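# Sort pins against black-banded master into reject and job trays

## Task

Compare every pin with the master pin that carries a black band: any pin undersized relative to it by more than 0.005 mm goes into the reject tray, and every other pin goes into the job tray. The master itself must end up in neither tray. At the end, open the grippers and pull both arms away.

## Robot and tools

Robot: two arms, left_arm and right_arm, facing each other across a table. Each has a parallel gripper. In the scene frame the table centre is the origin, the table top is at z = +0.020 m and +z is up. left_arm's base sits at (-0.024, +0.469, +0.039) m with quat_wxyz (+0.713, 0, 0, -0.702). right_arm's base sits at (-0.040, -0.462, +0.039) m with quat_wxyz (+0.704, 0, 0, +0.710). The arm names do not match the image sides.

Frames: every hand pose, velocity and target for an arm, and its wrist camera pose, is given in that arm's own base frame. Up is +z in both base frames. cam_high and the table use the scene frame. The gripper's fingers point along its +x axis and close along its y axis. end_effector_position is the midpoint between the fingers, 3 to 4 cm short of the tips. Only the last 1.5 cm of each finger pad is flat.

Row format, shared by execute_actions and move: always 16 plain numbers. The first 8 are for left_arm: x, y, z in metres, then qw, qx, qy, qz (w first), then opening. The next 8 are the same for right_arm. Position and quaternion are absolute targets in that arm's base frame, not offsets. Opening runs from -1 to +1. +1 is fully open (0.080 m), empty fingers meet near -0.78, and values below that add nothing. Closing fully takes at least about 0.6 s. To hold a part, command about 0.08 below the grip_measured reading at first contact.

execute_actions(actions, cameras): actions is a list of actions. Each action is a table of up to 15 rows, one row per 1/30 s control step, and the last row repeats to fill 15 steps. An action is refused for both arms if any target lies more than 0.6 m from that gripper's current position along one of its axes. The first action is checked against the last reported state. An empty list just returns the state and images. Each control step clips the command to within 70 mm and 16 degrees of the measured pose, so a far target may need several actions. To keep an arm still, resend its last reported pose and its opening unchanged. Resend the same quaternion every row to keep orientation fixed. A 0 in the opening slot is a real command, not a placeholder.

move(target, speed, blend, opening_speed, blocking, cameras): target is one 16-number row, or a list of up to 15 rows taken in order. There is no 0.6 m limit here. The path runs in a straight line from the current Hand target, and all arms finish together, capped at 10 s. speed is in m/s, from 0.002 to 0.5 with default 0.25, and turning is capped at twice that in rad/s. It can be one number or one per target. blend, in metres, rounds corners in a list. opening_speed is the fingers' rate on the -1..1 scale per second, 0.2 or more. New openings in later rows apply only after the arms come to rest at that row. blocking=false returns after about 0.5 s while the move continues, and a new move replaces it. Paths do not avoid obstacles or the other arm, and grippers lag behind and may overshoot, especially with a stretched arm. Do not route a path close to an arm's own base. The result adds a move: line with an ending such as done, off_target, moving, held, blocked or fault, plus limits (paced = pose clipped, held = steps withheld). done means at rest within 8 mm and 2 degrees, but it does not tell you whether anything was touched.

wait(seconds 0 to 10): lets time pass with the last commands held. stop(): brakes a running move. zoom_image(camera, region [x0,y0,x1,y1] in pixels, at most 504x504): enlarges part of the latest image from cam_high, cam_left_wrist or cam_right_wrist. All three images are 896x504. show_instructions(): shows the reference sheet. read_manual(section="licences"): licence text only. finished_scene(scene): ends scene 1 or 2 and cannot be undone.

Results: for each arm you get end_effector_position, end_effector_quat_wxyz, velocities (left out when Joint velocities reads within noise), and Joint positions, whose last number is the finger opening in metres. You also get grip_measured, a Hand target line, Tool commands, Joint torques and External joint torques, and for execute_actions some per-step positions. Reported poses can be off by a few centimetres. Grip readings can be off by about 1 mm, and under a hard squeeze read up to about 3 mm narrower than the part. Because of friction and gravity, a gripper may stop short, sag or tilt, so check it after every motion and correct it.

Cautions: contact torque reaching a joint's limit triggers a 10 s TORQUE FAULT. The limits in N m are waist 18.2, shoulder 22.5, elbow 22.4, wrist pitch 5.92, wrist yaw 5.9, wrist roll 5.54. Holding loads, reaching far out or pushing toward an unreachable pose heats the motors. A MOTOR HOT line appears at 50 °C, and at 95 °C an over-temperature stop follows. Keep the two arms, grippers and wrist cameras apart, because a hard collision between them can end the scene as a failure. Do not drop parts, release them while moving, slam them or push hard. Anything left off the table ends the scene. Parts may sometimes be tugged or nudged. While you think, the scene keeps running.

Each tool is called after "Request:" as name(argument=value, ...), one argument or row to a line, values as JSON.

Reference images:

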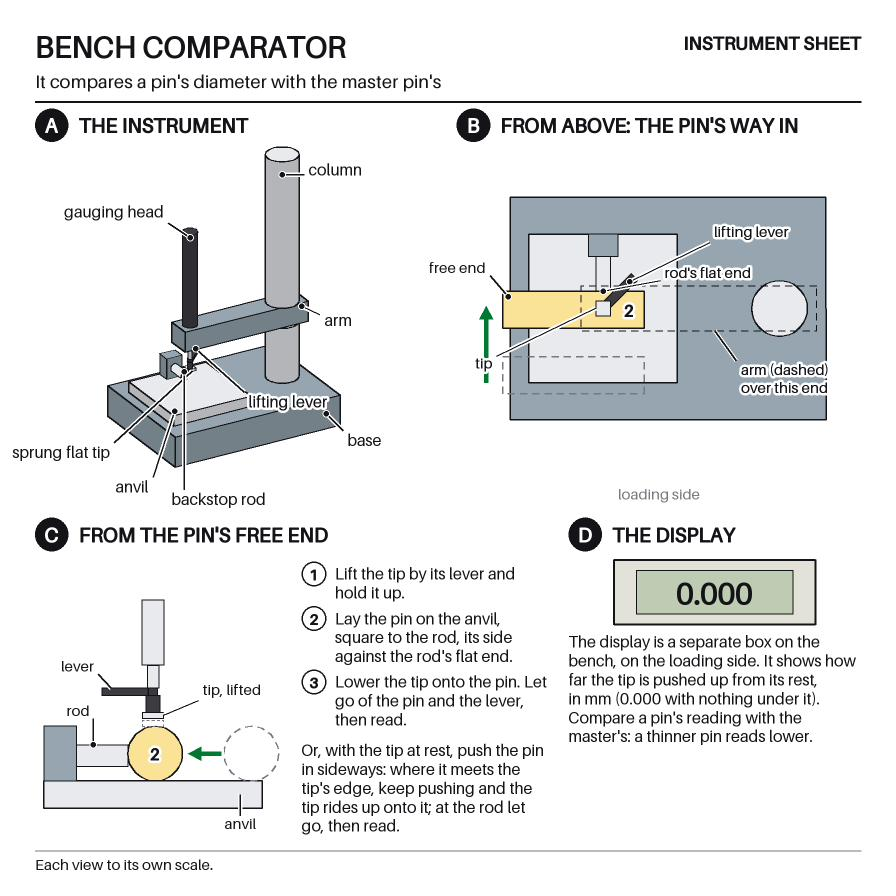

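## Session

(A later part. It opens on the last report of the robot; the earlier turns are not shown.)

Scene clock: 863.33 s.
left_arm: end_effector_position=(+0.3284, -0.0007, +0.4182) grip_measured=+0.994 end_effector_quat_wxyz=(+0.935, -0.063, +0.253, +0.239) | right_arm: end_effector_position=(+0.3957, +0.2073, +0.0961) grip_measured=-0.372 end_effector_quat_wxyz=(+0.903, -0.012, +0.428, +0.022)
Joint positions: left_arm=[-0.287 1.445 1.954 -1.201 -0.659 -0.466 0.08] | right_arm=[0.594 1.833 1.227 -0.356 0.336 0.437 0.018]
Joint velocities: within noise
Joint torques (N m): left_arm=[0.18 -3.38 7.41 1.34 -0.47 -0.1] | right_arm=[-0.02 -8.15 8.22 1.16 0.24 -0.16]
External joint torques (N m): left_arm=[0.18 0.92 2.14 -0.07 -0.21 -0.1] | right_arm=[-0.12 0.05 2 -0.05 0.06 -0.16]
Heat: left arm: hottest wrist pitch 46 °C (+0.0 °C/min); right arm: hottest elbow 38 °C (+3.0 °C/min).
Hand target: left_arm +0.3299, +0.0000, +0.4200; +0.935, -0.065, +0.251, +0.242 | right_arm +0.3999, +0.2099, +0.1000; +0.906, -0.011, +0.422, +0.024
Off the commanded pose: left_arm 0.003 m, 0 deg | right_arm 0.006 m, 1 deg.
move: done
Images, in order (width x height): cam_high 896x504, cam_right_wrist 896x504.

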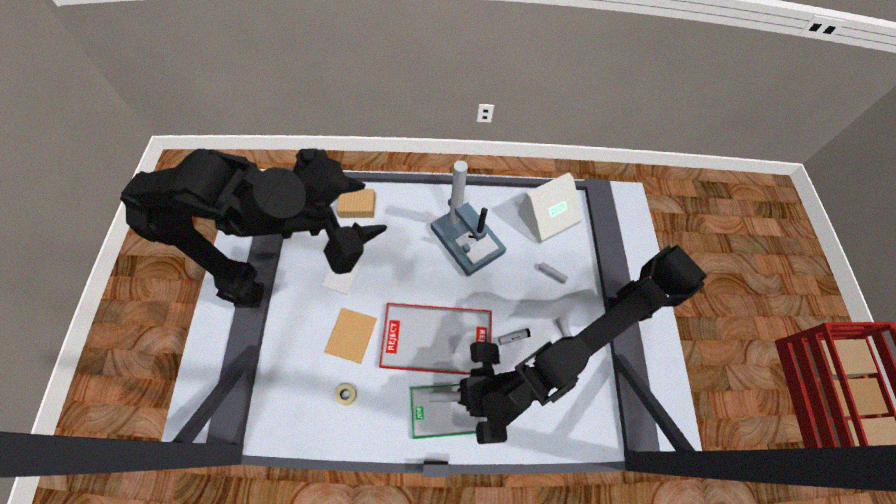

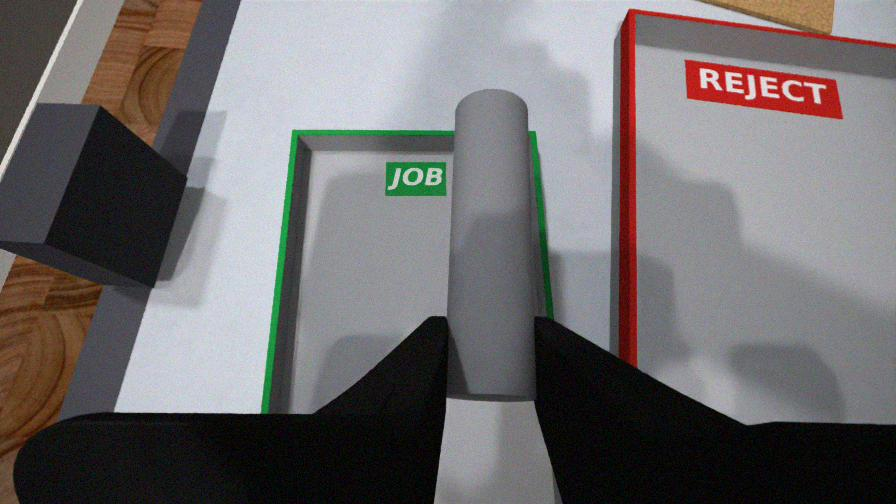

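Request:
move(
  target=[
    [0.33,0.0,0.42,0.935,-0.065,0.251,0.242,1,0.400,0.259,0.06,0.9060,-0.0111,0.4225,0.0237,-0.55],
    [0.33,0.0,0.42,0.935,-0.065,0.251,0.242,1,0.400,0.259,0.017,0.9060,-0.0111,0.4225,0.0237,-0.55],
  ],
  speed=[0.2,0.08],
  blend=[0.01,0],
  cameras=["cam_right_wrist"],
)

Scene clock: 891.87 s.
left_arm: end_effector_position=(+0.3284, -0.0007, +0.4182) grip_measured=+0.994 end_effector_quat_wxyz=(+0.935, -0.063, +0.253, +0.239) | right_arm: end_effector_position=(+0.4008, +0.2611, +0.0239) grip_measured=-0.372 end_effector_quat_wxyz=(+0.908, -0.010, +0.418, +0.028)
Joint positions: left_arm=[-0.287 1.445 1.954 -1.201 -0.659 -0.466 0.08] | right_arm=[0.699 2.077 1.246 -0.136 0.396 0.517 0.018]
Joint velocities: within noise
Joint torques (N m): left_arm=[0.17 -3.37 7.41 1.35 -0.48 -0.11] | right_arm=[-0.17 -8.59 4.88 1.14 0.26 0.17]
External joint torques (N m): left_arm=[0.14 0.85 2.22 -0.03 -0.22 -0.11] | right_arm=[-0.23 0.83 -0.84 -0.07 0.04 0.17]
Heat: left arm: hottest wrist pitch 46 °C (+0.0 °C/min); right arm: hottest shoulder 39 °C (+7.0 °C/min).
Hand target: left_arm +0.3299, +0.0000, +0.4200; +0.935, -0.065, +0.251, +0.242 | right_arm +0.3999, +0.2590, +0.0171; +0.906, -0.011, +0.422, +0.024
Off the commanded pose: left_arm 0.003 m, 0 deg | right_arm 0.007 m, 1 deg.
move: done
Images, in order (width x height): cam_right_wrist 896x504.

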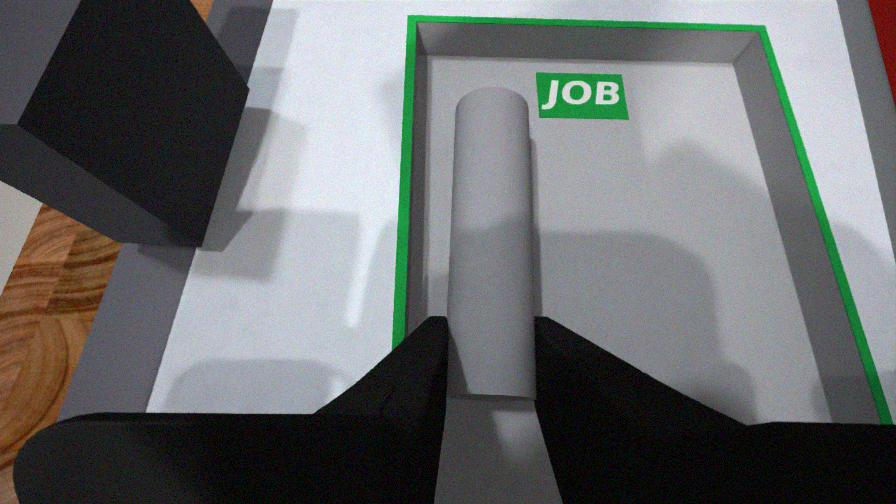

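Request:
move(
  target=[0.33,0.0,0.42,0.935,-0.065,0.251,0.242,1,0.400,0.252,0.012,0.9060,-0.0111,0.4225,0.0237,-0.55],
  speed=0.05,
  cameras=["cam_right_wrist"],
)

Scene clock: 907.47 s.
left_arm: end_effector_position=(+0.3284, -0.0007, +0.4182) grip_measured=+0.994 end_effector_quat_wxyz=(+0.935, -0.063, +0.253, +0.239) | right_arm: end_effector_position=(+0.4018, +0.2598, +0.0215) grip_measured=-0.372 end_effector_quat_wxyz=(+0.910, -0.004, +0.413, +0.030)
Joint positions: left_arm=[-0.287 1.445 1.954 -1.201 -0.659 -0.466 0.08] | right_arm=[0.694 2.077 1.226 -0.099 0.39 0.516 0.018]
Joint velocities: within noise
Joint torques (N m): left_arm=[0.13 -3.43 7.4 1.35 -0.47 -0.09] | right_arm=[-1.06 -8.94 3.6 0.76 0.16 -0.16]
External joint torques (N m): left_arm=[0.14 0.91 2.11 -0.05 -0.2 -0.1] | right_arm=[-1.06 0.39 -2.02 -0.46 -0.05 -0.16]
Heat: left arm: hottest wrist pitch 46 °C (+0.0 °C/min); right arm: hottest shoulder 38 °C (+5.0 °C/min).
Hand target: left_arm +0.3299, +0.0000, +0.4200; +0.935, -0.065, +0.251, +0.242 | right_arm +0.3998, +0.2521, +0.0121; +0.906, -0.011, +0.423, +0.024
Off the commanded pose: left_arm 0.003 m, 0 deg | right_arm 0.012 m, 2 deg.
move: off_target (right_arm)
Images, in order (width x height): cam_right_wrist 896x504.

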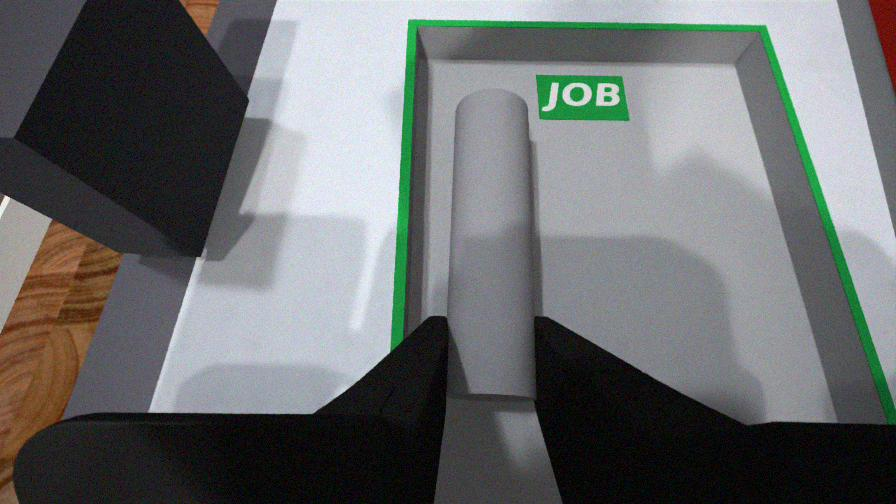

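Request:
move(
  target=[
    [0.33,0.0,0.42,0.935,-0.065,0.251,0.242,1,0.400,0.2585,0.016,0.9060,-0.0111,0.4225,0.0237,-0.55],
    [0.33,0.0,0.42,0.935,-0.065,0.251,0.242,1,0.400,0.2585,0.016,0.9060,-0.0111,0.4225,0.0237,-0.15],
    [0.33,0.0,0.42,0.935,-0.065,0.251,0.242,1,0.380,0.2585,0.06,0.9060,-0.0111,0.4225,0.0237,-0.15],
    [0.33,0.0,0.42,0.935,-0.065,0.251,0.242,1,0.28,0.16,0.18,0.9060,-0.0111,0.4225,0.0237,0.2],
  ],
  speed=[0.05,0.08,0.1,0.25],
  opening_speed=1.0,
  cameras=["cam_right_wrist","cam_high"],
)

Scene clock: 937.07 s.
left_arm: end_effector_position=(+0.3284, -0.0007, +0.4182) grip_measured=+0.994 end_effector_quat_wxyz=(+0.935, -0.063, +0.253, +0.239) | right_arm: end_effector_position=(+0.2811, +0.1618, +0.1800) grip_measured=+0.196 end_effector_quat_wxyz=(+0.906, -0.010, +0.423, +0.023)
Joint positions: left_arm=[-0.287 1.445 1.954 -1.201 -0.659 -0.466 0.08] | right_arm=[0.704 1.312 1.044 -0.714 0.401 0.532 0.044]
Joint velocities: within noise
Joint torques (N m): left_arm=[0.17 -3.38 7.4 1.34 -0.48 -0.11] | right_arm=[-0.26 -5.95 5.79 0.76 0.17 -0.16]
External joint torques (N m): left_arm=[0.16 0.99 2.11 -0.05 -0.21 -0.11] | right_arm=[-0.28 -1.38 -0.77 -0.43 -0.06 -0.16]
Heat: left arm: hottest wrist pitch 46 °C (+0.0 °C/min); right arm: hottest shoulder 38 °C (+1.0 °C/min).
Hand target: left_arm +0.3299, +0.0000, +0.4200; +0.935, -0.065, +0.251, +0.242 | right_arm +0.2800, +0.1600, +0.1799; +0.906, -0.011, +0.423, +0.024
Off the commanded pose: left_arm 0.003 m, 0 deg | right_arm 0.002 m, 0 deg.
move: done
Images, in order (width x height): cam_high 896x504, cam_right_wrist 896x504.

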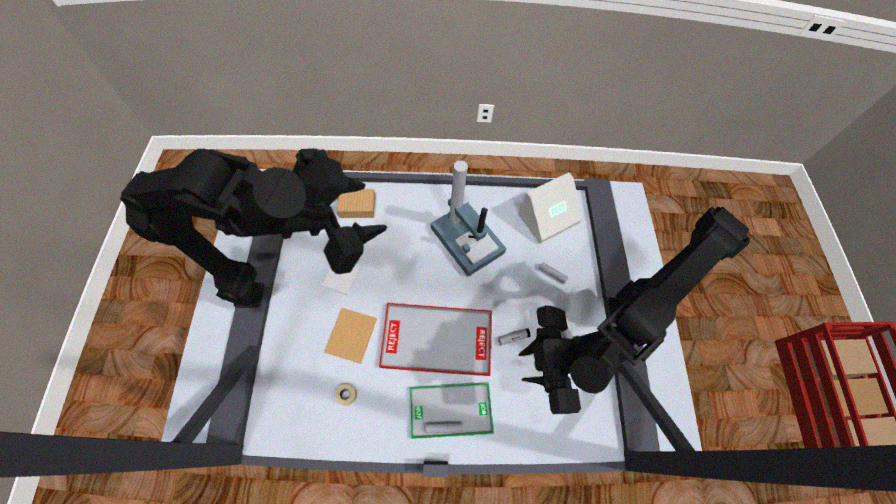

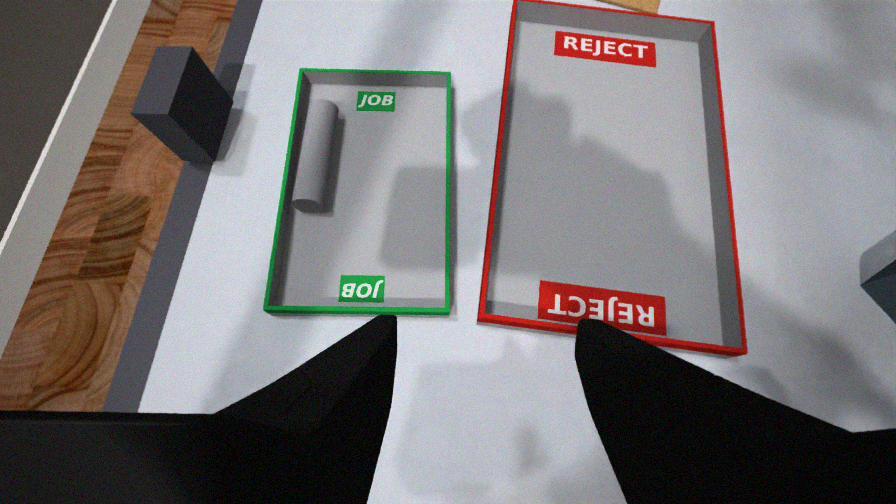

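Request:
move(
  target=[0.33,0.0,0.42,0.935,-0.065,0.251,0.242,1,0.150,0.064,0.10,0.4241,-0.5658,0.4241,0.5658,0.1],
  cameras=["cam_right_wrist","cam_high"],
)

Scene clock: 962.93 s.
left_arm: end_effector_position=(+0.3284, -0.0007, +0.4182) grip_measured=+0.994 end_effector_quat_wxyz=(+0.935, -0.063, +0.253, +0.239) | right_arm: end_effector_position=(+0.1524, +0.0647, +0.1030) grip_measured=+0.103 end_effector_quat_wxyz=(-0.432, +0.566, -0.421, -0.562)
Joint positions: left_arm=[-0.287 1.445 1.954 -1.201 -0.659 -0.466 0.08] | right_arm=[0.4 1.145 0.814 -1.225 -0.002 -1.447 0.04]
Joint velocities: within noise
Joint torques (N m): left_arm=[0.14 -3.44 7.46 1.35 -0.48 -0.12] | right_arm=[0.31 -2.21 4.48 -0.02 0 -0.13]
External joint torques (N m): left_arm=[0.15 0.86 2.19 -0.06 -0.22 -0.12] | right_arm=[0.3 0.3 -1.21 -0.34 0.06 -0.13]
Heat: left arm: hottest wrist pitch 46 °C (+0.0 °C/min); right arm: hottest shoulder 38 °C (+0.0 °C/min).
Hand target: left_arm +0.3299, +0.0000, +0.4200; +0.935, -0.065, +0.251, +0.242 | right_arm +0.1499, +0.0640, +0.1000; -0.424, +0.566, -0.424, -0.566
Off the commanded pose: left_arm 0.003 m, 0 deg | right_arm 0.004 m, 1 deg.
move: done
Images, in order (width x height): cam_high 896x504, cam_right_wrist 896x504.

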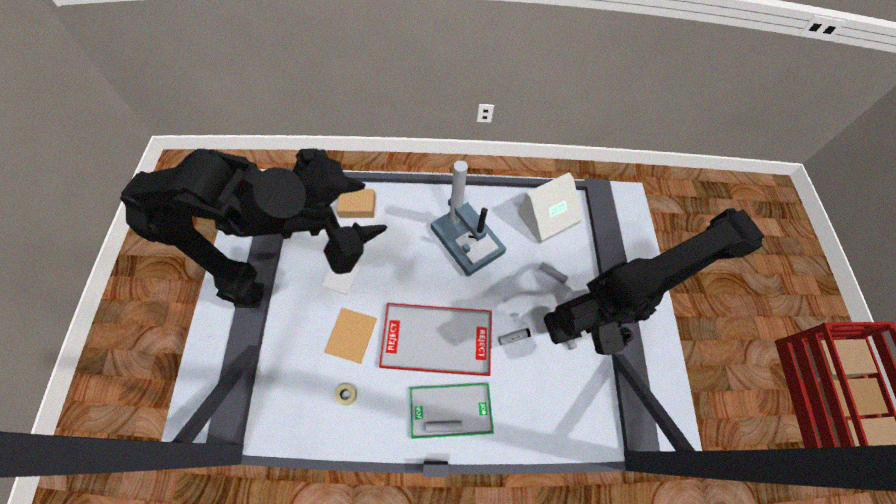

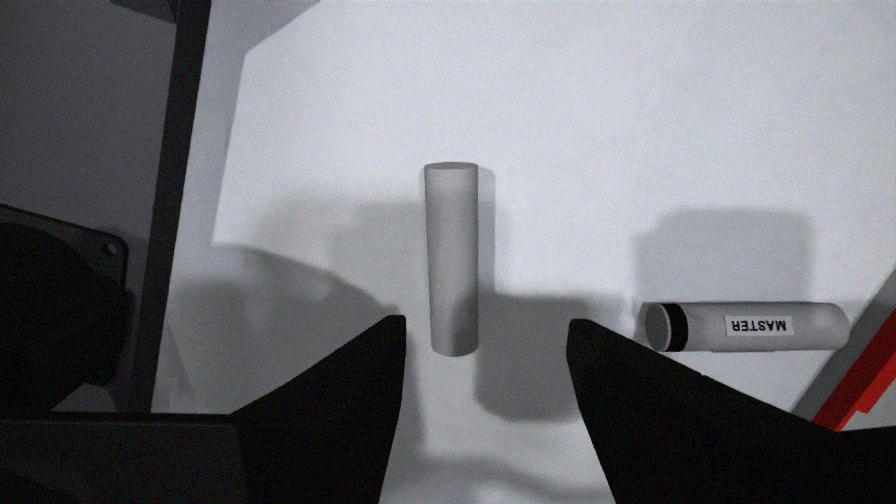

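Request:
move(
  target=[
    [0.33,0.0,0.42,0.935,-0.065,0.251,0.242,1,0.148,0.0515,0.05,0.4241,-0.5658,0.4241,0.5658,0.1],
    [0.33,0.0,0.42,0.935,-0.065,0.251,0.242,1,0.148,0.0515,0.018,0.4241,-0.5658,0.4241,0.5658,0.1],
    [0.33,0.0,0.42,0.935,-0.065,0.251,0.242,1,0.148,0.0515,0.018,0.4241,-0.5658,0.4241,0.5658,-0.55],
  ],
  speed=[0.15,0.08,0.05],
  opening_speed=1.2,
  cameras=["cam_right_wrist"],
)

Scene clock: 980.37 s.
left_arm: end_effector_position=(+0.3284, -0.0007, +0.4182) grip_measured=+0.994 end_effector_quat_wxyz=(+0.935, -0.063, +0.253, +0.239) | right_arm: end_effector_position=(+0.1505, +0.0531, +0.0207) grip_measured=-0.377 end_effector_quat_wxyz=(-0.428, +0.568, -0.421, -0.563)
Joint positions: left_arm=[-0.287 1.445 1.954 -1.201 -0.659 -0.466 0.08] | right_arm=[0.338 1.229 0.523 -0.852 -0.001 -1.515 0.018]
Joint velocities: within noise
Joint torques (N m): left_arm=[0.18 -3.41 7.4 1.33 -0.48 -0.11] | right_arm=[-0.35 -2.23 3.97 0.19 -0.04 -0.13]
External joint torques (N m): left_arm=[0.19 0.92 2.11 -0.08 -0.22 -0.11] | right_arm=[-0.36 0.34 -1.2 -0.13 0.02 -0.14]
Heat: left arm: hottest wrist pitch 46 °C (+0.0 °C/min); right arm: hottest shoulder 35 °C (-2.0 °C/min).
Hand target: left_arm +0.3299, +0.0000, +0.4200; +0.935, -0.065, +0.251, +0.242 | right_arm +0.1480, +0.0515, +0.0181; -0.424, +0.566, -0.424, -0.566
Off the commanded pose: left_arm 0.003 m, 0 deg | right_arm 0.004 m, 1 deg.
move: done
Images, in order (width x height): cam_right_wrist 896x504.

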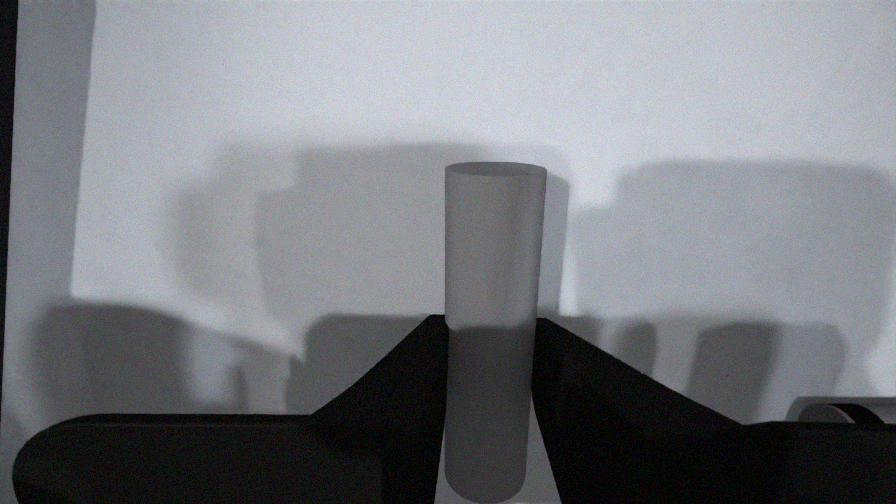

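Request:
move(
  target=[
    [0.33,0.0,0.42,0.935,-0.065,0.251,0.242,1,0.148,0.0515,0.07,0.4241,-0.5658,0.4241,0.5658,-0.55],
    [0.33,0.0,0.42,0.935,-0.065,0.251,0.242,1,0.24,-0.03,0.07,0.6964,-0.1228,0.6964,0.1228,-0.55],
    [0.33,0.0,0.42,0.935,-0.065,0.251,0.242,1,0.24,-0.03,0.0185,0.6964,-0.1228,0.6964,0.1228,-0.55],
  ],
  speed=[0.2,0.35,0.1],
  blend=[0.02,0.01,0],
  cameras=["cam_right_wrist"],
)

Scene clock: 998.10 s.
left_arm: end_effector_position=(+0.3284, -0.0007, +0.4182) grip_measured=+0.994 end_effector_quat_wxyz=(+0.935, -0.063, +0.253, +0.239) | right_arm: end_effector_position=(+0.2426, -0.0294, +0.0224) grip_measured=-0.377 end_effector_quat_wxyz=(+0.700, -0.127, +0.691, +0.125)
Joint positions: left_arm=[-0.287 1.445 1.954 -1.201 -0.659 -0.466 0.08] | right_arm=[-0.121 1.584 0.817 -0.79 -0.001 -0.479 0.018]
Joint velocities: within noise
Joint torques (N m): left_arm=[0.17 -3.36 7.46 1.34 -0.48 -0.1] | right_arm=[-0.3 -4.48 3.9 0.39 -0.02 0.17]
External joint torques (N m): left_arm=[0.17 1.02 2.16 -0.06 -0.22 -0.1] | right_arm=[-0.29 0.64 -1.13 0.03 0 0.17]
Heat: left arm: hottest wrist pitch 47 °C (+1.0 °C/min); right arm: hottest elbow 35 °C (-1.0 °C/min).
Hand target: left_arm +0.3299, +0.0000, +0.4200; +0.935, -0.065, +0.251, +0.242 | right_arm +0.2400, -0.0300, +0.0186; +0.696, -0.123, +0.696, +0.123
Off the commanded pose: left_arm 0.003 m, 0 deg | right_arm 0.005 m, 1 deg.
move: done
Images, in order (width x height): cam_right_wrist 896x504.

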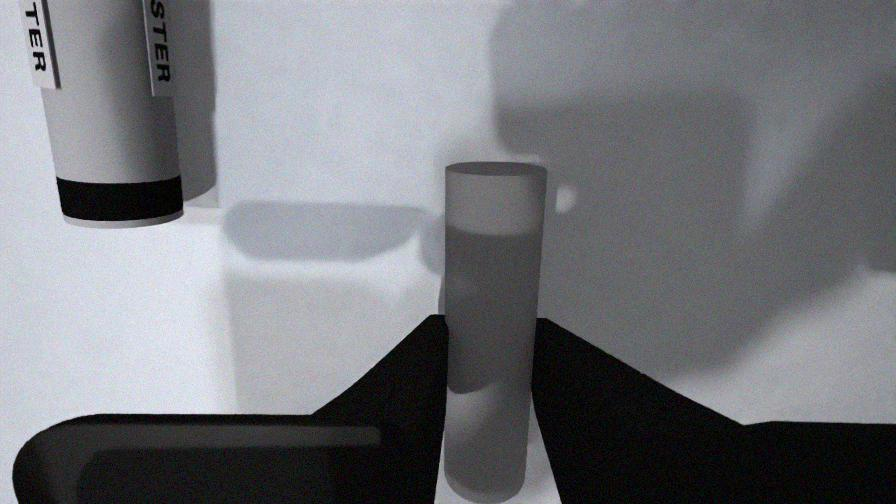

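Request:
move(
  target=[
    [0.33,0.0,0.42,0.935,-0.065,0.251,0.242,1,0.24,-0.03,0.0163,0.6964,-0.1228,0.6964,0.1228,-0.55],
    [0.33,0.0,0.42,0.935,-0.065,0.251,0.242,1,0.24,-0.03,0.0163,0.6964,-0.1228,0.6964,0.1228,0.0],
    [0.33,0.0,0.42,0.935,-0.065,0.251,0.242,1,0.24,-0.03,0.05,0.6964,-0.1228,0.6964,0.1228,0.0],
    [0.33,0.0,0.42,0.935,-0.065,0.251,0.242,1,0.192,-0.049,0.065,0.8925,-0.0734,0.4162,0.1574,0.0],
  ],
  speed=[0.05,0.1,0.12,0.35],
  opening_speed=1.2,
  blend=[0.0,0.0,0.01,0],
  cameras=["cam_right_wrist"],
)

Scene clock: 1015.60 s.
left_arm: end_effector_position=(+0.3284, -0.0007, +0.4182) grip_measured=+0.994 end_effector_quat_wxyz=(+0.935, -0.063, +0.253, +0.239) | right_arm: end_effector_position=(+0.1937, -0.0500, +0.0667) grip_measured=-0.003 end_effector_quat_wxyz=(+0.893, -0.074, +0.416, +0.156)
Joint positions: left_arm=[-0.287 1.445 1.954 -1.201 -0.659 -0.466 0.08] | right_arm=[-0.678 0.934 0.406 -0.631 -0.581 -0.902 0.035]
Joint velocities: within noise
Joint torques (N m): left_arm=[0.15 -3.38 7.45 1.35 -0.49 -0.11] | right_arm=[-0.31 -2.42 4.89 0.56 -0.53 -0.15]
External joint torques (N m): left_arm=[0.16 0.83 2.24 -0.04 -0.23 -0.11] | right_arm=[-0.33 -0.88 -1.22 -0.36 -0.16 -0.16]
Heat: left arm: hottest wrist pitch 47 °C (+1.0 °C/min); right arm: hottest elbow 35 °C (-1.0 °C/min).
Hand target: left_arm +0.3299, +0.0000, +0.4200; +0.935, -0.065, +0.251, +0.242 | right_arm +0.1920, -0.0490, +0.0650; +0.892, -0.073, +0.416, +0.158
Off the commanded pose: left_arm 0.003 m, 0 deg | right_arm 0.003 m, 0 deg.
move: done
Images, in order (width x height): cam_right_wrist 896x504.

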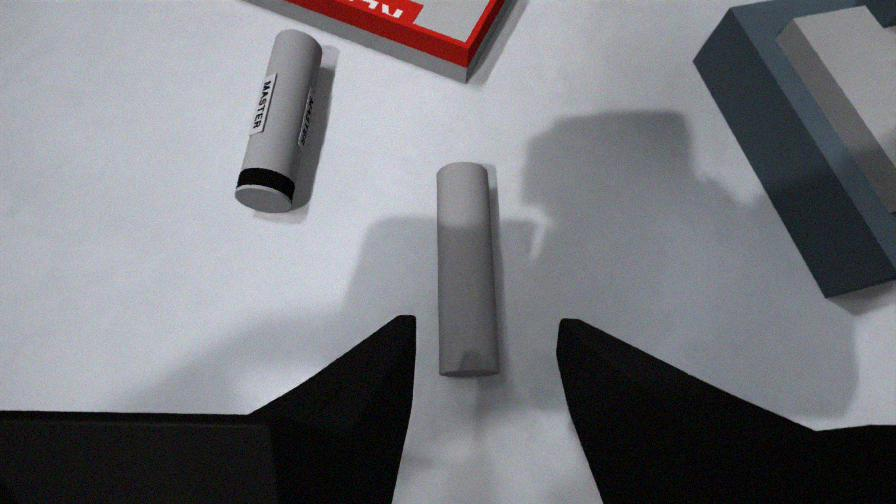

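Request:
move(
  target=[
    [0.33,0.0,0.42,0.935,-0.065,0.251,0.242,1,0.2005,-0.0428,0.035,0.8914,-0.0763,0.4157,0.1636,0.0],
    [0.33,0.0,0.42,0.935,-0.065,0.251,0.242,1,0.2005,-0.0428,0.0105,0.8914,-0.0763,0.4157,0.1636,0.0],
  ],
  speed=[0.15,0.08],
  blend=[0.005,0],
  cameras=["cam_right_wrist"],
)

Scene clock: 1034.33 s.
left_arm: end_effector_position=(+0.3284, -0.0007, +0.4182) grip_measured=+0.994 end_effector_quat_wxyz=(+0.935, -0.063, +0.253, +0.239) | right_arm: end_effector_position=(+0.2027, -0.0450, +0.0137) grip_measured=-0.003 end_effector_quat_wxyz=(+0.893, -0.081, +0.411, +0.162)
Joint positions: left_arm=[-0.287 1.445 1.954 -1.201 -0.659 -0.466 0.08] | right_arm=[-0.615 1.12 0.233 -0.233 -0.562 -0.851 0.035]
Joint velocities: within noise
Joint torques (N m): left_arm=[0.19 -3.35 7.45 1.34 -0.47 -0.1] | right_arm=[0.35 -1.58 4.12 0.77 -0.32 0.17]
External joint torques (N m): left_arm=[0.19 0.9 2.24 -0.05 -0.21 -0.11] | right_arm=[0.34 0.37 -1.16 -0.2 0.03 0.17]
Heat: left arm: hottest wrist pitch 47 °C (+1.0 °C/min); right arm: hottest elbow 35 °C (-1.0 °C/min).
Hand target: left_arm +0.3299, +0.0000, +0.4200; +0.935, -0.065, +0.251, +0.242 | right_arm +0.2004, -0.0428, +0.0106; +0.891, -0.076, +0.416, +0.164
Off the commanded pose: left_arm 0.003 m, 0 deg | right_arm 0.004 m, 1 deg.
move: done
Images, in order (width x height): cam_right_wrist 896x504.

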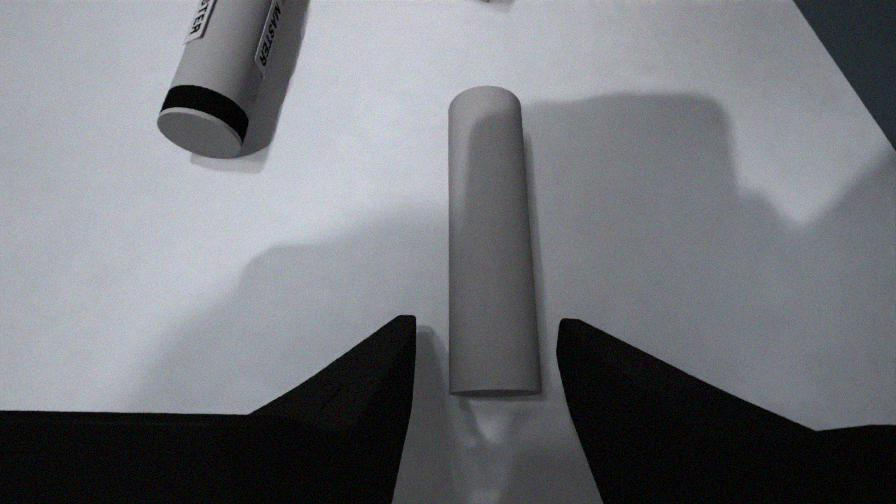

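Request:
move(
  target=[
    [0.33,0.0,0.42,0.935,-0.065,0.251,0.242,1,0.2005,-0.0428,0.0095,0.8914,-0.0763,0.4157,0.1636,-0.55],
    [0.33,0.0,0.42,0.935,-0.065,0.251,0.242,1,0.2005,-0.0428,0.10,0.8914,-0.0763,0.4157,0.1636,-0.55],
    [0.33,0.0,0.42,0.935,-0.065,0.251,0.242,1,0.29,-0.115,0.14,0.8020,0.1968,0.3740,-0.4220,-0.55],
    [0.33,0.0,0.42,0.935,-0.065,0.251,0.242,1,0.3050,-0.1358,0.062,0.8020,0.1968,0.3740,-0.4220,-0.55],
    [0.33,0.0,0.42,0.935,-0.065,0.251,0.242,1,0.3050,-0.1358,0.052,0.8020,0.1968,0.3740,-0.4220,-0.55],
    [0.33,0.0,0.42,0.935,-0.065,0.251,0.242,1,0.3360,-0.1140,0.052,0.8020,0.1968,0.3740,-0.4220,-0.55],
  ],
  speed=[0.1,0.25,0.3,0.15,0.06,0.05],
  blend=[0,0.04,0.03,0.005,0,0],
  opening_speed=1.2,
  cameras=["cam_right_wrist"],
)

Scene clock: 1054.77 s.
left_arm: end_effector_position=(+0.3284, -0.0007, +0.4182) grip_measured=+0.994 end_effector_quat_wxyz=(+0.935, -0.063, +0.253, +0.239) | right_arm: end_effector_position=(+0.3321, -0.1192, +0.0561) grip_measured=-0.374 end_effector_quat_wxyz=(+0.801, +0.195, +0.368, -0.430)
Joint positions: left_arm=[-0.287 1.445 1.954 -1.201 -0.659 -0.466 0.08] | right_arm=[-0.132 1.631 0.812 -0.236 0.516 0.71 0.018]
Joint velocities: within noise
Joint torques (N m): left_arm=[0.14 -3.37 7.46 1.35 -0.49 -0.11] | right_arm=[1.1 -4.63 6.41 0.82 -0.18 0.13]
External joint torques (N m): left_arm=[0.15 0.83 2.26 -0.04 -0.23 -0.11] | right_arm=[1.13 1.42 0.83 -0.24 -0.49 0.13]
Heat: left arm: hottest wrist pitch 47 °C (+0.0 °C/min); right arm: hottest elbow 35 °C (+0.0 °C/min).
Hand target: left_arm +0.3299, +0.0000, +0.4200; +0.935, -0.065, +0.251, +0.242 | right_arm +0.3358, -0.1139, +0.0521; +0.802, +0.197, +0.374, -0.422
Off the commanded pose: left_arm 0.003 m, 0 deg | right_arm 0.008 m, 1 deg.
move: done
Images, in order (width x height): cam_right_wrist 896x504.

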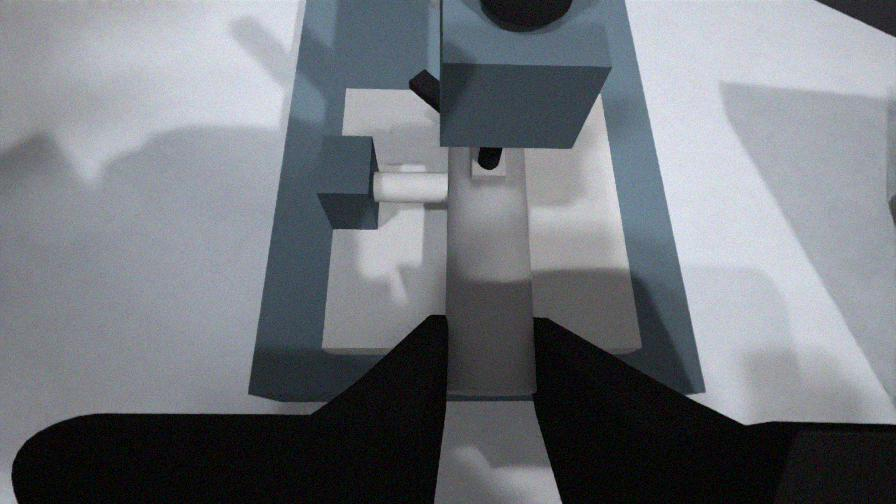

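Request:
move(
  target=[
    [0.33,0.0,0.42,0.935,-0.065,0.251,0.242,1,0.3315,-0.1182,0.052,0.8020,0.1968,0.3740,-0.4220,-0.55],
    [0.33,0.0,0.42,0.935,-0.065,0.251,0.242,1,0.3315,-0.1182,0.052,0.8020,0.1968,0.3740,-0.4220,0.0],
    [0.33,0.0,0.42,0.935,-0.065,0.251,0.242,1,0.306,-0.082,0.104,0.8020,0.1968,0.3740,-0.4220,0.0],
    [0.33,0.0,0.42,0.935,-0.065,0.251,0.242,1,0.260,-0.120,0.17,0.7424,0.2424,0.3462,-0.5198,0.0],
  ],
  speed=[0.05,0.2,0.2,0.2],
  opening_speed=1.2,
  blend=[0.0,0.0,0.02,0],
  cameras=["cam_right_wrist"],
)

Request:
zoom_image(
  camera="cam_right_wrist",
  region=[660, 180, 860, 300],
)

Scene clock: 1069.40 s.
left_arm: end_effector_position=(+0.3284, -0.0007, +0.4182) grip_measured=+0.994 end_effector_quat_wxyz=(+0.935, -0.063, +0.253, +0.239) | right_arm: end_effector_position=(+0.2594, -0.1187, +0.1656) grip_measured=-0.003 end_effector_quat_wxyz=(+0.741, +0.238, +0.354, -0.518)
Joint positions: left_arm=[-0.287 1.445 1.954 -1.201 -0.659 -0.466 0.08] | right_arm=[-0.124 1.317 1.022 -0.921 0.605 0.972 0.035]
Joint velocities: within noise
Joint torques (N m): left_arm=[0.17 -3.44 7.43 1.34 -0.47 -0.1] | right_arm=[-0.4 -5.31 7.36 0.47 0.48 0.18]
External joint torques (N m): left_arm=[0.18 0.86 2.18 -0.05 -0.21 -0.1] | right_arm=[-0.41 -1.02 1.14 -0.38 0.11 0.17]
Heat: left arm: hottest wrist pitch 47 °C (+0.0 °C/min); right arm: hottest elbow 36 °C (+1.0 °C/min).
Hand target: left_arm +0.3299, +0.0000, +0.4200; +0.935, -0.065, +0.251, +0.242 | right_arm +0.2600, -0.1200, +0.1700; +0.742, +0.242, +0.346, -0.520
Off the commanded pose: left_arm 0.003 m, 0 deg | right_arm 0.005 m, 1 deg.
move: done
Images, in order (width x height): cam_right_wrist 896x504.

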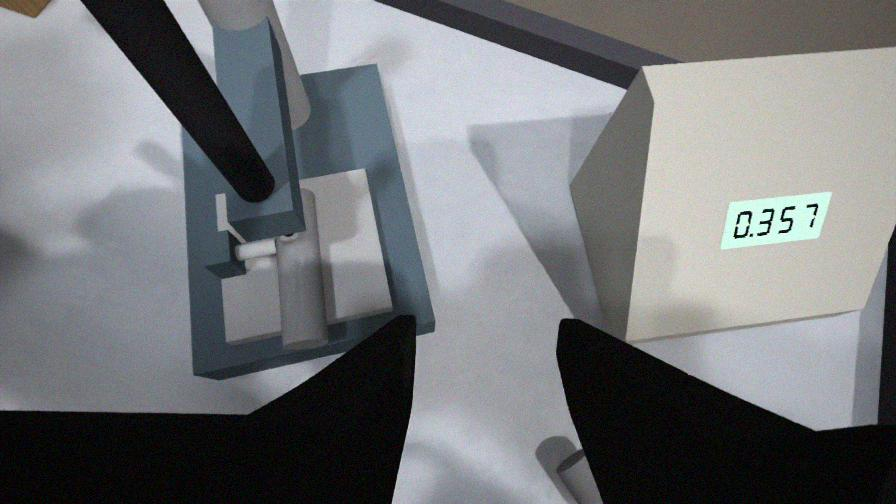

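Scaled by 2.520 from the camera's 896x504 image, which has a finer 1280x720 frame.

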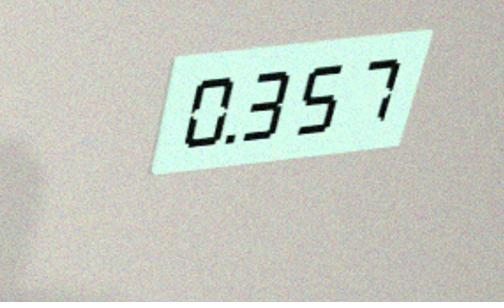

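Request:
move(
  target=[
    [0.33,0.0,0.42,0.935,-0.065,0.251,0.242,1,0.306,-0.082,0.104,0.8020,0.1968,0.3740,-0.4220,0.0],
    [0.33,0.0,0.42,0.935,-0.065,0.251,0.242,1,0.3304,-0.120,0.0515,0.8020,0.1968,0.3740,-0.4220,0.0],
    [0.33,0.0,0.42,0.935,-0.065,0.251,0.242,1,0.3304,-0.120,0.0515,0.8020,0.1968,0.3740,-0.4220,-0.55],
    [0.33,0.0,0.42,0.935,-0.065,0.251,0.242,1,0.3045,-0.1362,0.0525,0.8020,0.1968,0.3740,-0.4220,-0.55],
    [0.33,0.0,0.42,0.935,-0.065,0.251,0.242,1,0.298,-0.115,0.13,0.8020,0.1968,0.3740,-0.4220,-0.55],
    [0.33,0.0,0.42,0.935,-0.065,0.251,0.242,1,0.400,0.226,0.10,0.9060,-0.0111,0.4225,0.0237,-0.55],
  ],
  speed=[0.2,0.1,0.05,0.08,0.2,0.25],
  opening_speed=1.2,
  blend=[0.01,0,0,0,0.04,0],
  cameras=["cam_right_wrist"],
)

Request:
move(
  target=[0.33,0.0,0.42,0.935,-0.065,0.251,0.242,1,0.400,0.226,0.017,0.9060,-0.0111,0.4225,0.0237,-0.55],
  speed=0.1,
  cameras=["cam_right_wrist"],
)

Scene clock: 1102.90 s.
left_arm: end_effector_position=(+0.3284, -0.0007, +0.4182) grip_measured=+0.994 end_effector_quat_wxyz=(+0.935, -0.063, +0.253, +0.239) | right_arm: end_effector_position=(+0.3959, +0.2235, +0.0965) grip_measured=-0.373 end_effector_quat_wxyz=(+0.903, -0.012, +0.428, +0.022)
Joint positions: left_arm=[-0.287 1.445 1.954 -1.201 -0.659 -0.466 0.08] | right_arm=[0.63 1.867 1.274 -0.378 0.357 0.468 0.018]
Joint velocities: within noise
Joint torques (N m): left_arm=[0.12 -3.39 7.46 1.35 -0.48 -0.09] | right_arm=[-0.01 -8.34 8.28 1.07 0.28 -0.15]
External joint torques (N m): left_arm=[0.12 0.94 2.18 -0.06 -0.22 -0.09] | right_arm=[-0.06 0.15 2.02 -0.13 0.08 -0.15]
Heat: left arm: hottest wrist pitch 47 °C (+0.0 °C/min); right arm: hottest elbow 38 °C (+3.0 °C/min).
Hand target: left_arm +0.3299, +0.0000, +0.4200; +0.935, -0.065, +0.251, +0.242 | right_arm +0.3999, +0.2260, +0.1001; +0.906, -0.011, +0.422, +0.024
Off the commanded pose: left_arm 0.003 m, 0 deg | right_arm 0.006 m, 1 deg.
move: done
Images, in order (width x height): cam_right_wrist 896x504.

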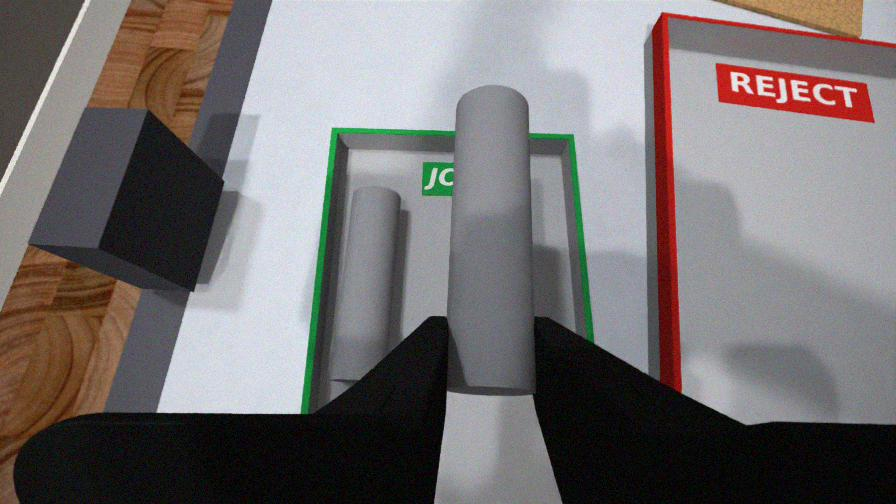

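Scene clock: 1104.23 s.
left_arm: end_effector_position=(+0.3284, -0.0007, +0.4182) grip_measured=+0.994 end_effector_quat_wxyz=(+0.935, -0.063, +0.253, +0.239) | right_arm: end_effector_position=(+0.4011, +0.2276, +0.0230) grip_measured=-0.373 end_effector_quat_wxyz=(+0.908, -0.006, +0.418, +0.025)
Joint positions: left_arm=[-0.287 1.445 1.954 -1.201 -0.659 -0.466 0.08] | right_arm=[0.631 2.014 1.138 -0.07 0.358 0.468 0.018]
Joint velocities: within noise
Joint torques (N m): left_arm=[0.18 -3.37 7.45 1.34 -0.48 -0.11] | right_arm=[-0.1 -8.1 4.8 1.16 0.23 -0.14]
External joint torques (N m): left_arm=[0.2 0.93 2.19 -0.06 -0.22 -0.11] | right_arm=[-0.13 0.83 -0.82 -0.08 0.02 -0.14]
Heat: left arm: hottest wrist pitch 47 °C (+0.0 °C/min); right arm: hottest elbow 38 °C (+3.0 °C/min).
Hand target: left_arm +0.3299, +0.0000, +0.4200; +0.935, -0.065, +0.251, +0.242 | right_arm +0.3998, +0.2260, +0.0170; +0.906, -0.011, +0.423, +0.024
Off the commanded pose: left_arm 0.003 m, 0 deg | right_arm 0.006 m, 1 deg.
move: done
Images, in order (width x height): cam_right_wrist 896x504.

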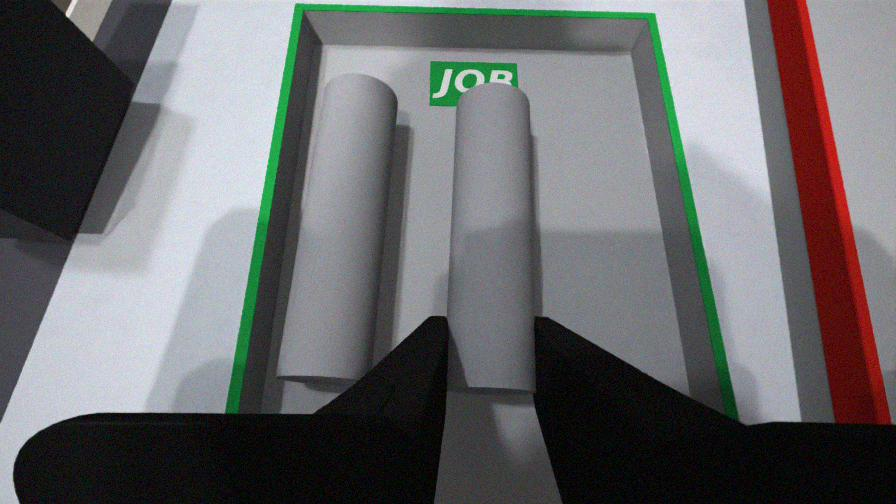

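Request:
move(
  target=[
    [0.33,0.0,0.42,0.935,-0.065,0.251,0.242,1,0.400,0.226,0.017,0.9060,-0.0111,0.4225,0.0237,-0.22],
    [0.33,0.0,0.42,0.935,-0.065,0.251,0.242,1,0.382,0.226,0.06,0.9060,-0.0111,0.4225,0.0237,-0.22],
    [0.33,0.0,0.42,0.935,-0.065,0.251,0.242,1,0.28,0.12,0.15,0.8,0.0,0.6,0.0,0.0],
    [0.33,0.0,0.42,0.935,-0.065,0.251,0.242,1,0.157,-0.10,0.10,0.6725,0.2185,0.6725,-0.2185,0.0],
  ],
  speed=[0.05,0.1,0.3,0.3],
  opening_speed=1.0,
  cameras=["cam_right_wrist","cam_high"],
)

Scene clock: 1132.37 s.
left_arm: end_effector_position=(+0.3284, -0.0007, +0.4182) grip_measured=+0.994 end_effector_quat_wxyz=(+0.935, -0.063, +0.253, +0.239) | right_arm: end_effector_position=(+0.1583, -0.1004, +0.1027) grip_measured=-0.003 end_effector_quat_wxyz=(+0.676, +0.217, +0.669, -0.221)
Joint positions: left_arm=[-0.287 1.445 1.954 -1.201 -0.659 -0.466 0.08] | right_arm=[-0.563 1.242 0.873 -1.19 0.002 0.067 0.035]
Joint velocities: within noise
Joint torques (N m): left_arm=[0.17 -3.4 7.45 1.35 -0.48 -0.11] | right_arm=[-0.41 -2.81 4.81 0.22 -0.09 -0.15]
External joint torques (N m): left_arm=[0.19 0.89 2.21 -0.04 -0.22 -0.11] | right_arm=[-0.42 0.4 -0.87 -0.13 -0.09 -0.15]
Heat: left arm: hottest wrist pitch 47 °C (+0.0 °C/min); right arm: hottest shoulder 38 °C (+5.1 °C/min).
Hand target: left_arm +0.3299, +0.0000, +0.4200; +0.935, -0.065, +0.251, +0.242 | right_arm +0.1570, -0.0999, +0.1000; +0.672, +0.219, +0.673, -0.218
Off the commanded pose: left_arm 0.003 m, 0 deg | right_arm 0.003 m, 1 deg.
move: done
Images, in order (width x height): cam_high 896x504, cam_right_wrist 896x504.

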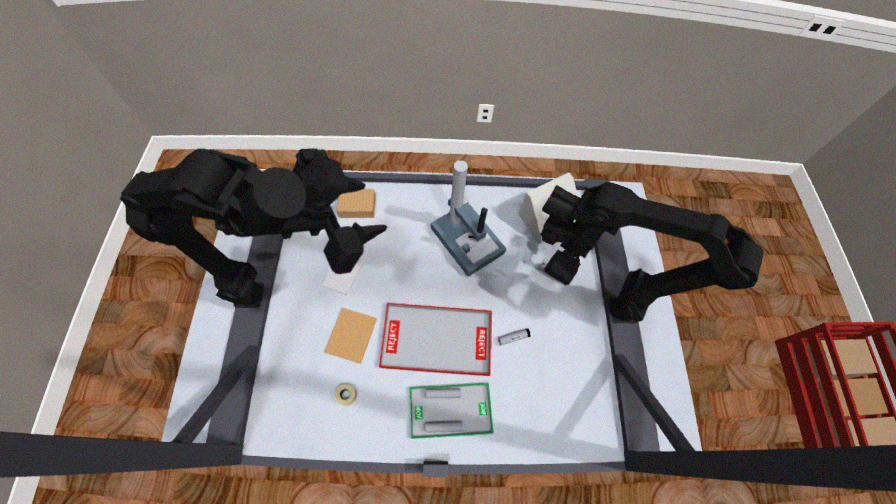

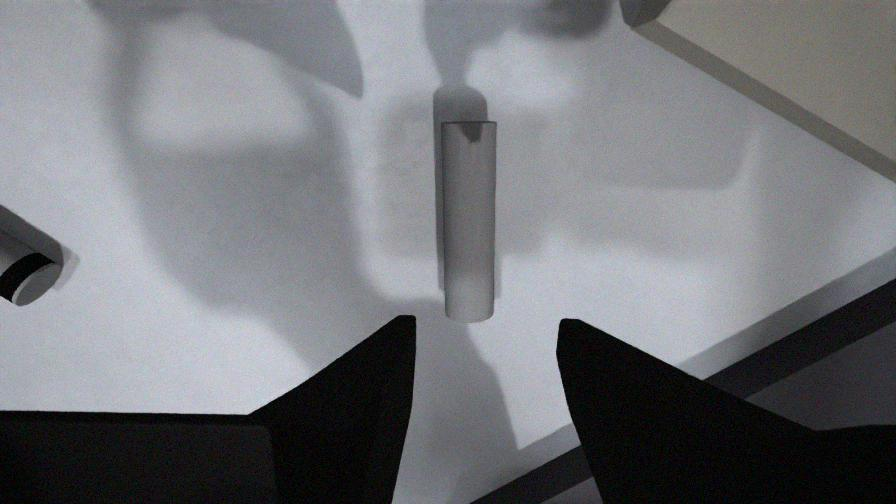

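Request:
move(
  target=[
    [0.33,0.0,0.42,0.935,-0.065,0.251,0.242,1,0.162,-0.1035,0.045,0.6725,0.2185,0.6725,-0.2185,0.0],
    [0.33,0.0,0.42,0.935,-0.065,0.251,0.242,1,0.162,-0.1035,0.018,0.6725,0.2185,0.6725,-0.2185,0.0],
    [0.33,0.0,0.42,0.935,-0.065,0.251,0.242,1,0.162,-0.1035,0.018,0.6725,0.2185,0.6725,-0.2185,-0.55],
    [0.33,0.0,0.42,0.935,-0.065,0.251,0.242,1,0.162,-0.1035,0.07,0.6725,0.2185,0.6725,-0.2185,-0.55],
    [0.33,0.0,0.42,0.935,-0.065,0.251,0.242,1,0.24,-0.03,0.06,0.6964,-0.1228,0.6964,0.1228,-0.55],
    [0.33,0.0,0.42,0.935,-0.065,0.251,0.242,1,0.24,-0.03,0.0163,0.6964,-0.1228,0.6964,0.1228,-0.55],
  ],
  speed=[0.15,0.08,0.05,0.2,0.3,0.08],
  opening_speed=1.2,
  blend=[0.005,0,0,0.02,0.01,0],
  cameras=["cam_right_wrist"],
)

Request:
move(
  target=[
    [0.33,0.0,0.42,0.935,-0.065,0.251,0.242,1,0.24,-0.03,0.0163,0.6964,-0.1228,0.6964,0.1228,0.0],
    [0.33,0.0,0.42,0.935,-0.065,0.251,0.242,1,0.24,-0.03,0.05,0.6964,-0.1228,0.6964,0.1228,0.0],
    [0.33,0.0,0.42,0.935,-0.065,0.251,0.242,1,0.192,-0.049,0.065,0.8925,-0.0734,0.4162,0.1574,0.0],
  ],
  speed=[0.05,0.12,0.35],
  opening_speed=1.2,
  blend=[0.0,0.01,0],
  cameras=["cam_right_wrist"],
)

Scene clock: 1174.40 s.
left_arm: end_effector_position=(+0.3284, -0.0007, +0.4182) grip_measured=+0.994 end_effector_quat_wxyz=(+0.935, -0.063, +0.253, +0.239) | right_arm: end_effector_position=(+0.2433, -0.0315, +0.0218) grip_measured=-0.377 end_effector_quat_wxyz=(+0.703, -0.122, +0.691, +0.118)
Joint positions: left_arm=[-0.287 1.445 1.954 -1.201 -0.659 -0.466 0.08] | right_arm=[-0.128 1.585 0.815 -0.783 0.001 -0.469 0.018]
Joint velocities: within noise
Joint torques (N m): left_arm=[0.16 -3.37 7.45 1.36 -0.49 -0.12] | right_arm=[0.32 -4.03 3.44 0.52 -0.1 -0.13]
External joint torques (N m): left_arm=[0.16 0.92 2.19 -0.04 -0.22 -0.12] | right_arm=[0.33 1.1 -1.59 0.16 -0.08 -0.13]
Heat: left arm: hottest wrist pitch 47 °C (+0.0 °C/min); right arm: hottest elbow 36 °C (-1.0 °C/min).
Hand target: left_arm +0.3299, +0.0000, +0.4200; +0.935, -0.065, +0.251, +0.242 | right_arm +0.2398, -0.0300, +0.0164; +0.696, -0.123, +0.696, +0.123
Off the commanded pose: left_arm 0.003 m, 0 deg | right_arm 0.007 m, 1 deg.
move: done
Images, in order (width x height): cam_right_wrist 896x504.

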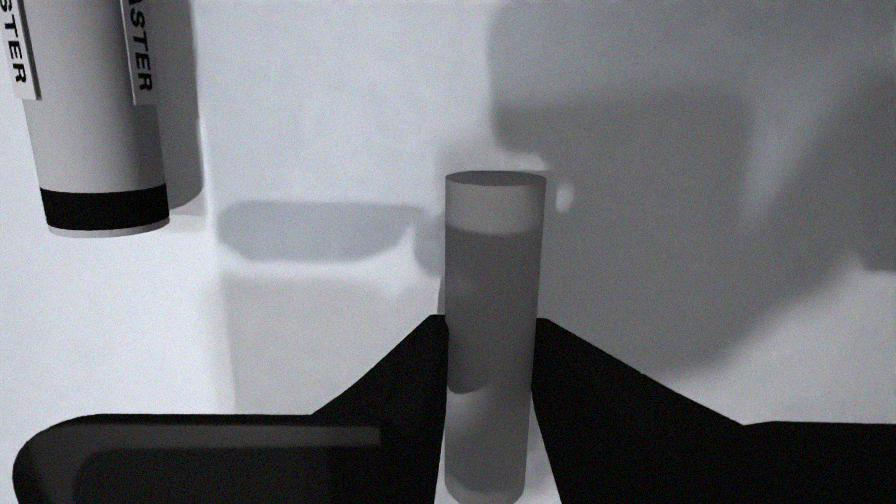

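Scene clock: 1177.23 s.
left_arm: end_effector_position=(+0.3284, -0.0007, +0.4182) grip_measured=+0.994 end_effector_quat_wxyz=(+0.935, -0.063, +0.253, +0.239) | right_arm: end_effector_position=(+0.1937, -0.0500, +0.0667) grip_measured=-0.003 end_effector_quat_wxyz=(+0.893, -0.074, +0.416, +0.156)
Joint positions: left_arm=[-0.287 1.445 1.954 -1.201 -0.659 -0.466 0.08] | right_arm=[-0.678 0.934 0.406 -0.631 -0.581 -0.902 0.035]
Joint velocities: within noise
Joint torques (N m): left_arm=[0.17 -3.4 7.46 1.35 -0.47 -0.09] | right_arm=[-0.37 -2.44 4.91 0.54 -0.51 -0.14]
External joint torques (N m): left_arm=[0.15 0.86 2.25 -0.03 -0.2 -0.09] | right_arm=[-0.38 -0.92 -1.21 -0.39 -0.14 -0.14]
Heat: left arm: hottest wrist pitch 47 °C (+0.0 °C/min); right arm: hottest elbow 35 °C (-1.0 °C/min).
Hand target: left_arm +0.3299, +0.0000, +0.4200; +0.935, -0.065, +0.251, +0.242 | right_arm +0.1921, -0.0490, +0.0650; +0.893, -0.073, +0.416, +0.158
Off the commanded pose: left_arm 0.003 m, 0 deg | right_arm 0.003 m, 0 deg.
move: done
Images, in order (width x height): cam_right_wrist 896x504.

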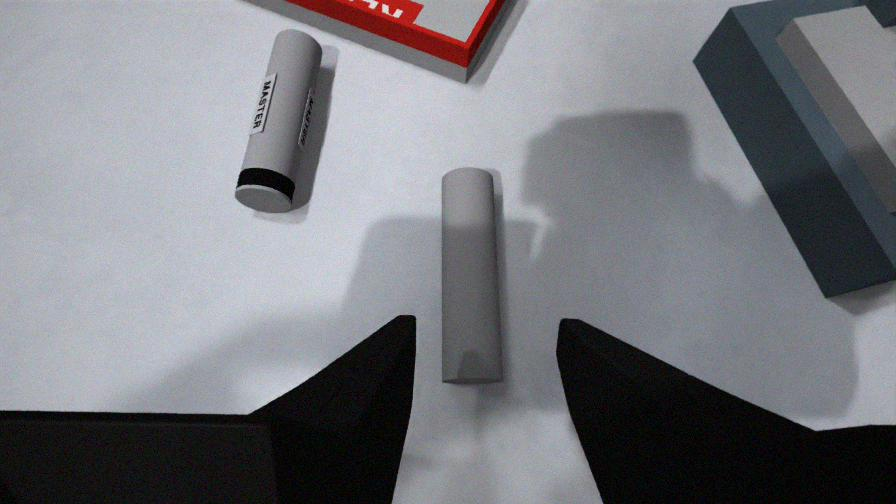

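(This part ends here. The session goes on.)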